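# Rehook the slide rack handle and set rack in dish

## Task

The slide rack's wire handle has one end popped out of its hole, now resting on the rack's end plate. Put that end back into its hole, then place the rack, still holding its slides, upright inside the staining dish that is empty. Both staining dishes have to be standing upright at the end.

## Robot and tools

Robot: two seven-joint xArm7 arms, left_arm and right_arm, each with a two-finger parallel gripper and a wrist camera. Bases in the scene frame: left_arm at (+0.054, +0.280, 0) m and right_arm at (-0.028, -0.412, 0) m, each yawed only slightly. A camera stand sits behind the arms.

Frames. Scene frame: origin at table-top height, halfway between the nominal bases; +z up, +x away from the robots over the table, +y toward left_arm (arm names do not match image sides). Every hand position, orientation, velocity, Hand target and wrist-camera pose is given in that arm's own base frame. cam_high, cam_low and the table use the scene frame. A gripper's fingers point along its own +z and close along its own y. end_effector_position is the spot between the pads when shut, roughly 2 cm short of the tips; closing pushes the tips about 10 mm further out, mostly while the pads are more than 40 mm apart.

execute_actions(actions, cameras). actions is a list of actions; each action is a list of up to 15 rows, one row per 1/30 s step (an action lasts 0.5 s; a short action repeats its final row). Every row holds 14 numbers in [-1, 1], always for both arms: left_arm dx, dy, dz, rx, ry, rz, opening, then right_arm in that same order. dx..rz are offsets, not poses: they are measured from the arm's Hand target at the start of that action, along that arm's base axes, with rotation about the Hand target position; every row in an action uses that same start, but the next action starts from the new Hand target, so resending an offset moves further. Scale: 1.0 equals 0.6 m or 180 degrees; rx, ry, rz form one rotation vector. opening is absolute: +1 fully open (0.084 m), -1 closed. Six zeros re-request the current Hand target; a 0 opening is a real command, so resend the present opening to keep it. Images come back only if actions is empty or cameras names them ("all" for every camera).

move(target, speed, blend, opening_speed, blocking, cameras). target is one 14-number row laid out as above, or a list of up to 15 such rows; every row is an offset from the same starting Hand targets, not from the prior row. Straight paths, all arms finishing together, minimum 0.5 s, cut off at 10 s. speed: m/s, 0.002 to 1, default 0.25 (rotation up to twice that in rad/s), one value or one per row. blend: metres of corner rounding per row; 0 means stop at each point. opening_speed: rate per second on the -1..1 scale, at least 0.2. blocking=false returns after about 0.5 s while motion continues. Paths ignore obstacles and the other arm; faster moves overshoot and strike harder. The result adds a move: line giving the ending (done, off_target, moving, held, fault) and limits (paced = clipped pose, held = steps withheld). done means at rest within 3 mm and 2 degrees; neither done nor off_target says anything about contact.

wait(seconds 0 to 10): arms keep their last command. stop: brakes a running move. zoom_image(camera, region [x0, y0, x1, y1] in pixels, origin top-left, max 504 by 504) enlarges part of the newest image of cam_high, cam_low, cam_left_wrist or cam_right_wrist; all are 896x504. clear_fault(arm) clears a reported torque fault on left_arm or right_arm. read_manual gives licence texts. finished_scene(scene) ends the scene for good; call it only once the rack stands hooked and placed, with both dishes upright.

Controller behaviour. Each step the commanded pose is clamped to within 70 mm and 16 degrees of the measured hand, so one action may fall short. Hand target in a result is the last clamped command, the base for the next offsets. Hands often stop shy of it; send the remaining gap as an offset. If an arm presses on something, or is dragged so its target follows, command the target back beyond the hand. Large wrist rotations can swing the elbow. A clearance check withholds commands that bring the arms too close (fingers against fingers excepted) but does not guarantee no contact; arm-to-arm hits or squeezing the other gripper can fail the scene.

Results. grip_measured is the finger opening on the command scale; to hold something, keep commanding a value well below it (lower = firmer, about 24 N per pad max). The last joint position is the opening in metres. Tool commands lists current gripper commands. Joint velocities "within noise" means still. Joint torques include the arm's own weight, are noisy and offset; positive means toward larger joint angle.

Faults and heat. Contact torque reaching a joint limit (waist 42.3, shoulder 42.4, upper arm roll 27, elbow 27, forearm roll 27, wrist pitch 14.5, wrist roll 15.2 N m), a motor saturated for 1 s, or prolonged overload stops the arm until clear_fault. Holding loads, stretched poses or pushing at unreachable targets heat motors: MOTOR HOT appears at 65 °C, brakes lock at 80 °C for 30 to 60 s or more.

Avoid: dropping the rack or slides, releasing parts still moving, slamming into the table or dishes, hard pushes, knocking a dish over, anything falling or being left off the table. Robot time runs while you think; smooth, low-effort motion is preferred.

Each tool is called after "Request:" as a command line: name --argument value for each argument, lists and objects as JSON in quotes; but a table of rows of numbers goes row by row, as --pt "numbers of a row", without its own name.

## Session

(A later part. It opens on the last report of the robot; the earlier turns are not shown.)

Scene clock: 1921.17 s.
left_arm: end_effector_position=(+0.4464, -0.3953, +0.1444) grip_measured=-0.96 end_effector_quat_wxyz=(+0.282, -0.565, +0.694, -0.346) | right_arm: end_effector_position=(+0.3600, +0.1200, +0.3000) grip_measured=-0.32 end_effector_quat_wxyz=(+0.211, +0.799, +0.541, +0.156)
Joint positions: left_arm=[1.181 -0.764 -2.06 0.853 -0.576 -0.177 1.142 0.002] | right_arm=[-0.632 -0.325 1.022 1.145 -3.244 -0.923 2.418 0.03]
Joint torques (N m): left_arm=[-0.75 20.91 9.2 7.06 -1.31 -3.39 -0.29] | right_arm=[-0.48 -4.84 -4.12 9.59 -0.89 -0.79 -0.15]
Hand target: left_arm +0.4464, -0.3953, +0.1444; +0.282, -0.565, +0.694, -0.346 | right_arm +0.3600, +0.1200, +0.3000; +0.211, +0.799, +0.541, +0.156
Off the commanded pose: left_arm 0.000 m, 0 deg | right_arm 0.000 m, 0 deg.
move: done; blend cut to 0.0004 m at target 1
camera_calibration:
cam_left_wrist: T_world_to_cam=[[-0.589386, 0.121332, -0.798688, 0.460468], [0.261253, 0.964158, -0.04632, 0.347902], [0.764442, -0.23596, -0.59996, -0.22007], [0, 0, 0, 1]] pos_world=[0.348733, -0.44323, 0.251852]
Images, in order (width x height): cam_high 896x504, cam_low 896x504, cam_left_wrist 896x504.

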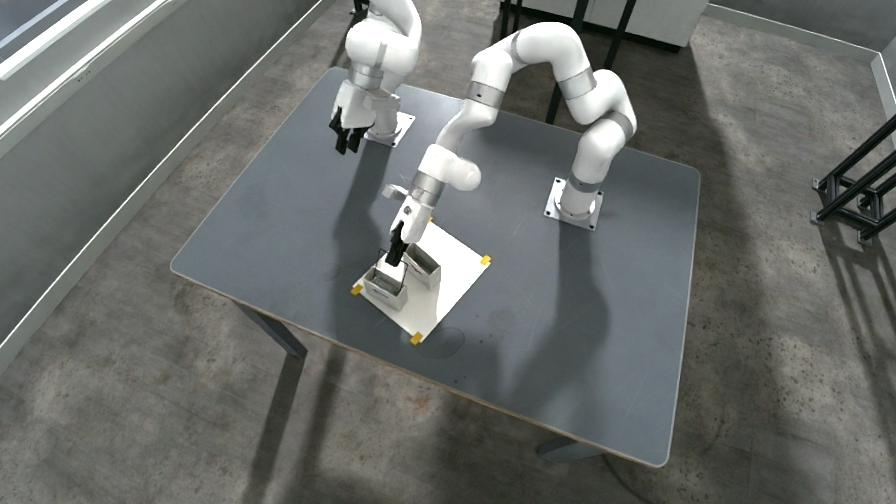

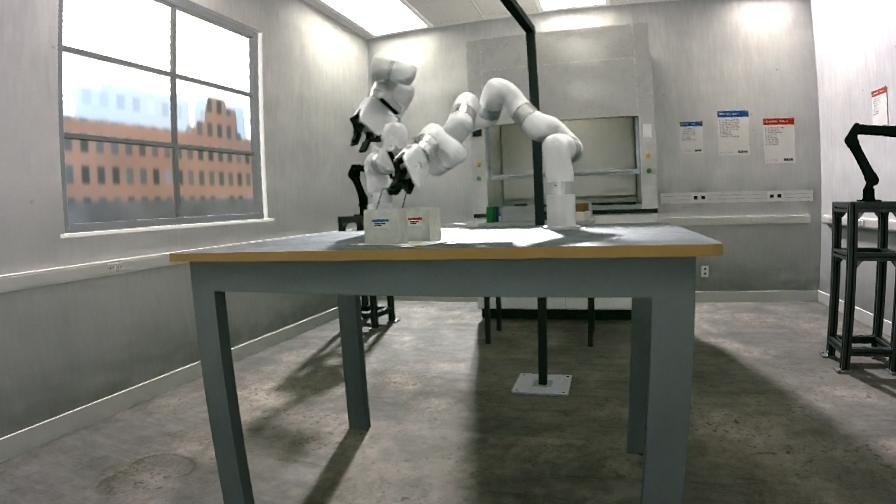

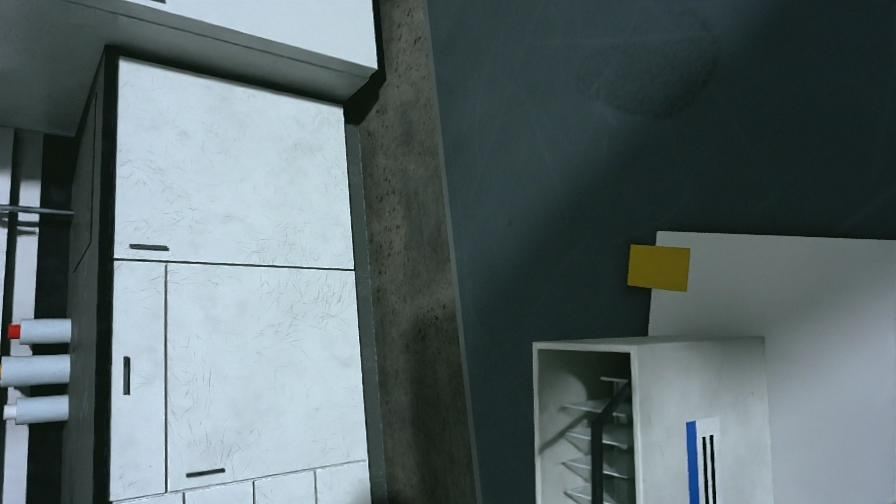

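Request:
move --target '[0.00512,-0.00106,0.0028,0.00225,0.01088,0,-1, 0,0,0,0,0,0,-0.3]' --speed 0.05 --cameras '["cam_low"]'

Request:
zoom_image --camera "cam_low" --region '[350, 170, 430, 250]'

Scene clock: 1927.10 s.
left_arm: end_effector_position=(+0.4495, -0.3959, +0.1461) grip_measured=-0.96 end_effector_quat_wxyz=(+0.272, -0.570, +0.700, -0.334) | right_arm: end_effector_position=(+0.3600, +0.1200, +0.3000) grip_measured=-0.32 end_effector_quat_wxyz=(+0.211, +0.799, +0.541, +0.156)
Joint positions: left_arm=[1.194 -0.739 -2.055 0.871 -0.56 -0.129 1.158 0.002] | right_arm=[-0.632 -0.325 1.022 1.145 -3.244 -0.923 2.418 0.03]
Joint torques (N m): left_arm=[1.29 23.79 10.1 8.27 -0.41 -2.73 0.54] | right_arm=[-0.41 -4.75 -4.1 9.68 -0.79 -0.84 -0.17]
Hand target: left_arm +0.4495, -0.3959, +0.1461; +0.272, -0.570, +0.700, -0.334 | right_arm +0.3600, +0.1200, +0.3000; +0.211, +0.799, +0.541, +0.156
Off the commanded pose: left_arm 0.000 m, 0 deg | right_arm 0.000 m, 0 deg.
move: done
Images, in order (width x height): cam_low 896x504.

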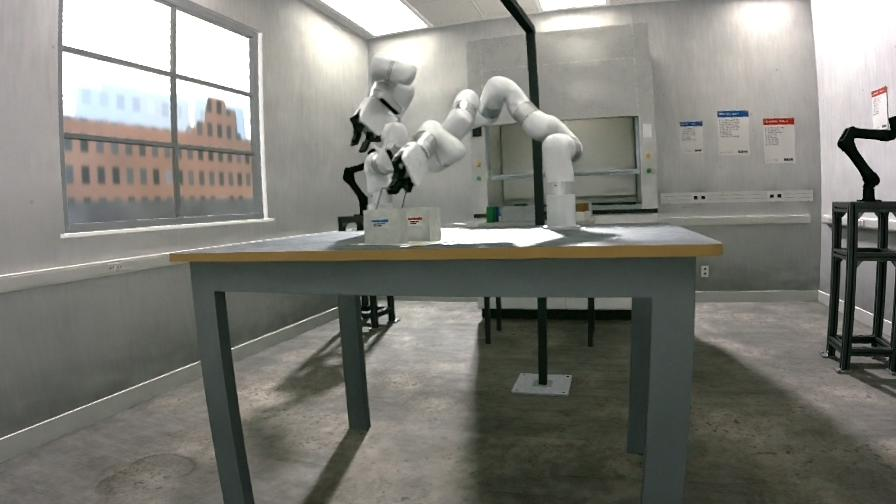

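Scaled by 6.300 from the camera's 896x504 image, which has a finer 1280x720 frame.

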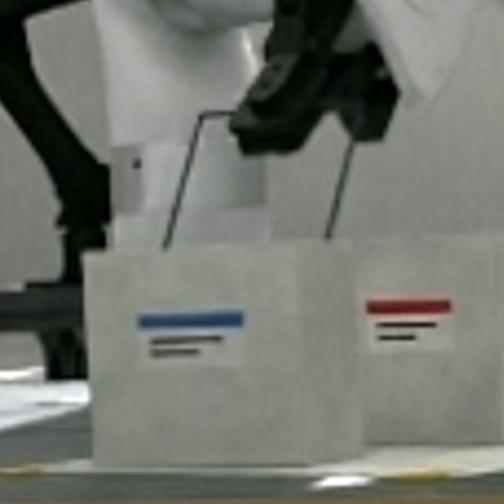

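Request:
move --pt "0 0 0 0 0 0 -0.3 0 0 0 0 0 0 -0.3" --pt "-0.1015 0.0210 0.0840 0 0 0 -0.3 0 0 0 0 0 0 -0.3" --pt "-0.19 0.16 0.22 0 0 0 -0.3 0 0 0 0 0 0 -0.3" --speed '[0.05,0.12,0.25]' --opening_speed 0.6 --blend '[0,0.02,0]' --cameras '["cam_left_wrist","cam_low","cam_high"]'

Request:
zoom_image --camera "cam_low" --region '[350, 170, 450, 250]'

Request:
zoom_image --camera "cam_high" --region '[350, 210, 450, 310]'

Scene clock: 1935.27 s.
left_arm: end_effector_position=(+0.3355, -0.2999, +0.2781) grip_measured=-0.32 end_effector_quat_wxyz=(+0.272, -0.570, +0.700, -0.334) | right_arm: end_effector_position=(+0.3600, +0.1200, +0.3000) grip_measured=-0.32 end_effector_quat_wxyz=(+0.211, +0.799, +0.541, +0.156)
Joint positions: left_arm=[0.173 -0.894 -1.098 0.469 -0.639 0.279 1.311 0.03] | right_arm=[-0.632 -0.325 1.022 1.145 -3.244 -0.923 2.418 0.03]
Joint torques (N m): left_arm=[-0.36 3 9.28 9.12 0.09 -2.92 0.52] | right_arm=[-0.52 -4.81 -4.2 9.71 -0.84 -0.86 -0.16]
Hand target: left_arm +0.3355, -0.2999, +0.2781; +0.272, -0.570, +0.700, -0.334 | right_arm +0.3600, +0.1200, +0.3000; +0.211, +0.799, +0.541, +0.156
Off the commanded pose: left_arm 0.000 m, 0 deg | right_arm 0.000 m, 0 deg.
move: done
camera_calibration:
cam_left_wrist: T_world_to_cam=[[-0.616364, 0.126935, -0.777163, 0.495026], [0.259617, 0.9645, -0.0483684, 0.292333], [0.743434, -0.231577, -0.627437, -0.0166178], [0, 0, 0, 1]] pos_world=[0.241576, -0.348639, 0.388429]
Images, in order (width x height): cam_high 896x504, cam_low 896x504, cam_left_wrist 896x504.

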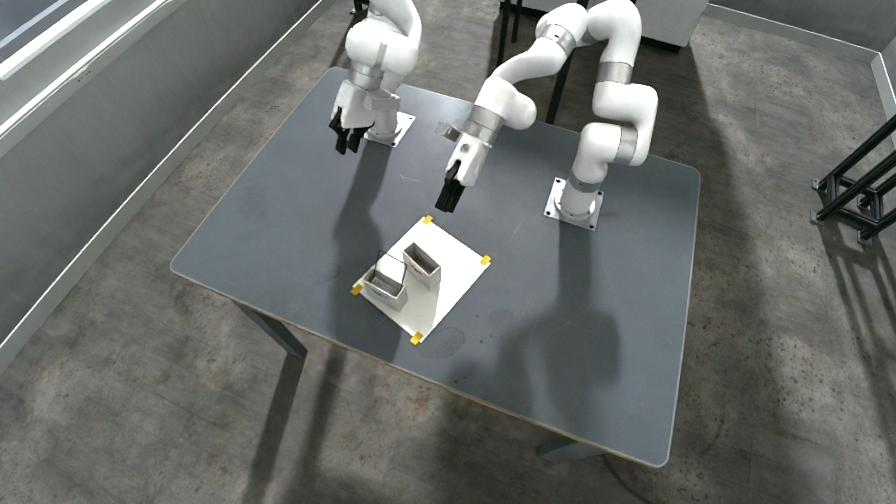

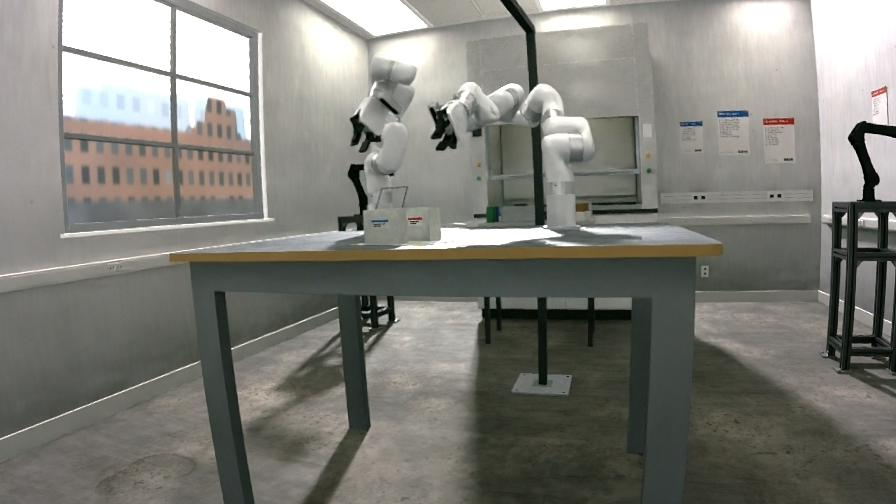

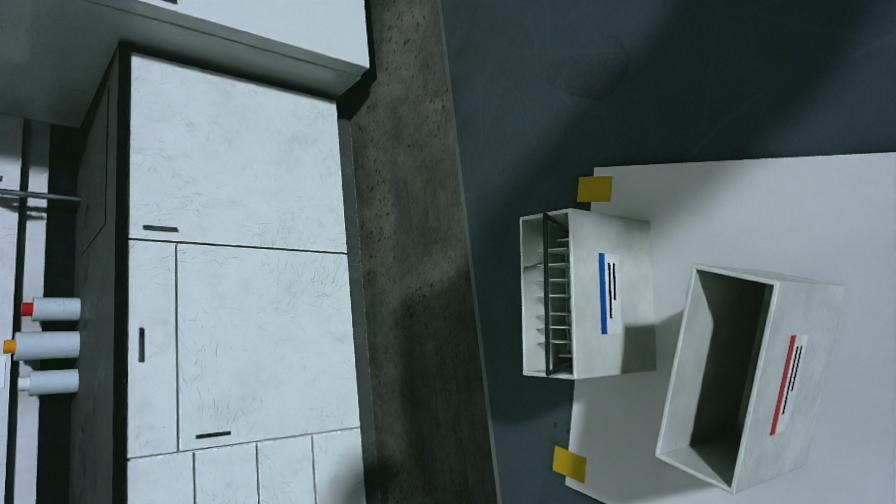

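Scaled by 5.040 from the camera's 896x504 image, which has a finer 1280x720 frame.

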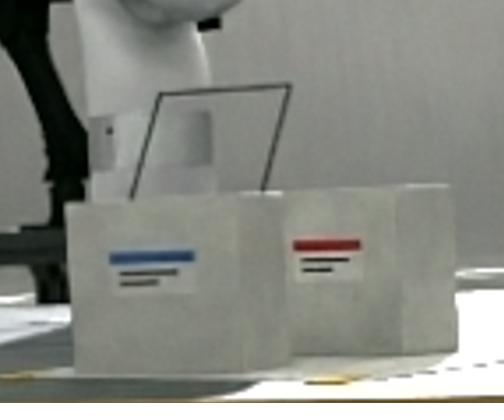

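Scaled by 5.040 from the camera's 896x504 image, which has a finer 1280x720 frame.

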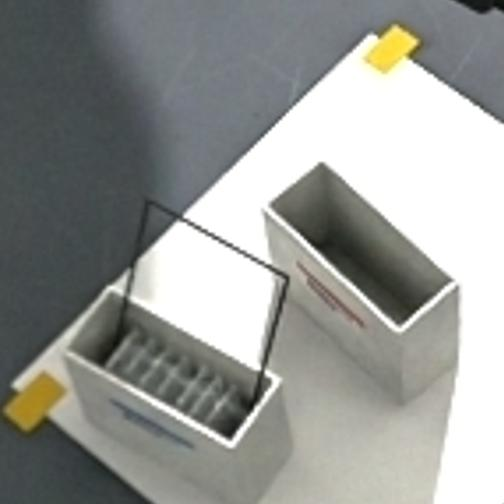

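Request:
finished_scene --scene 1

The scene is finished: the task was done.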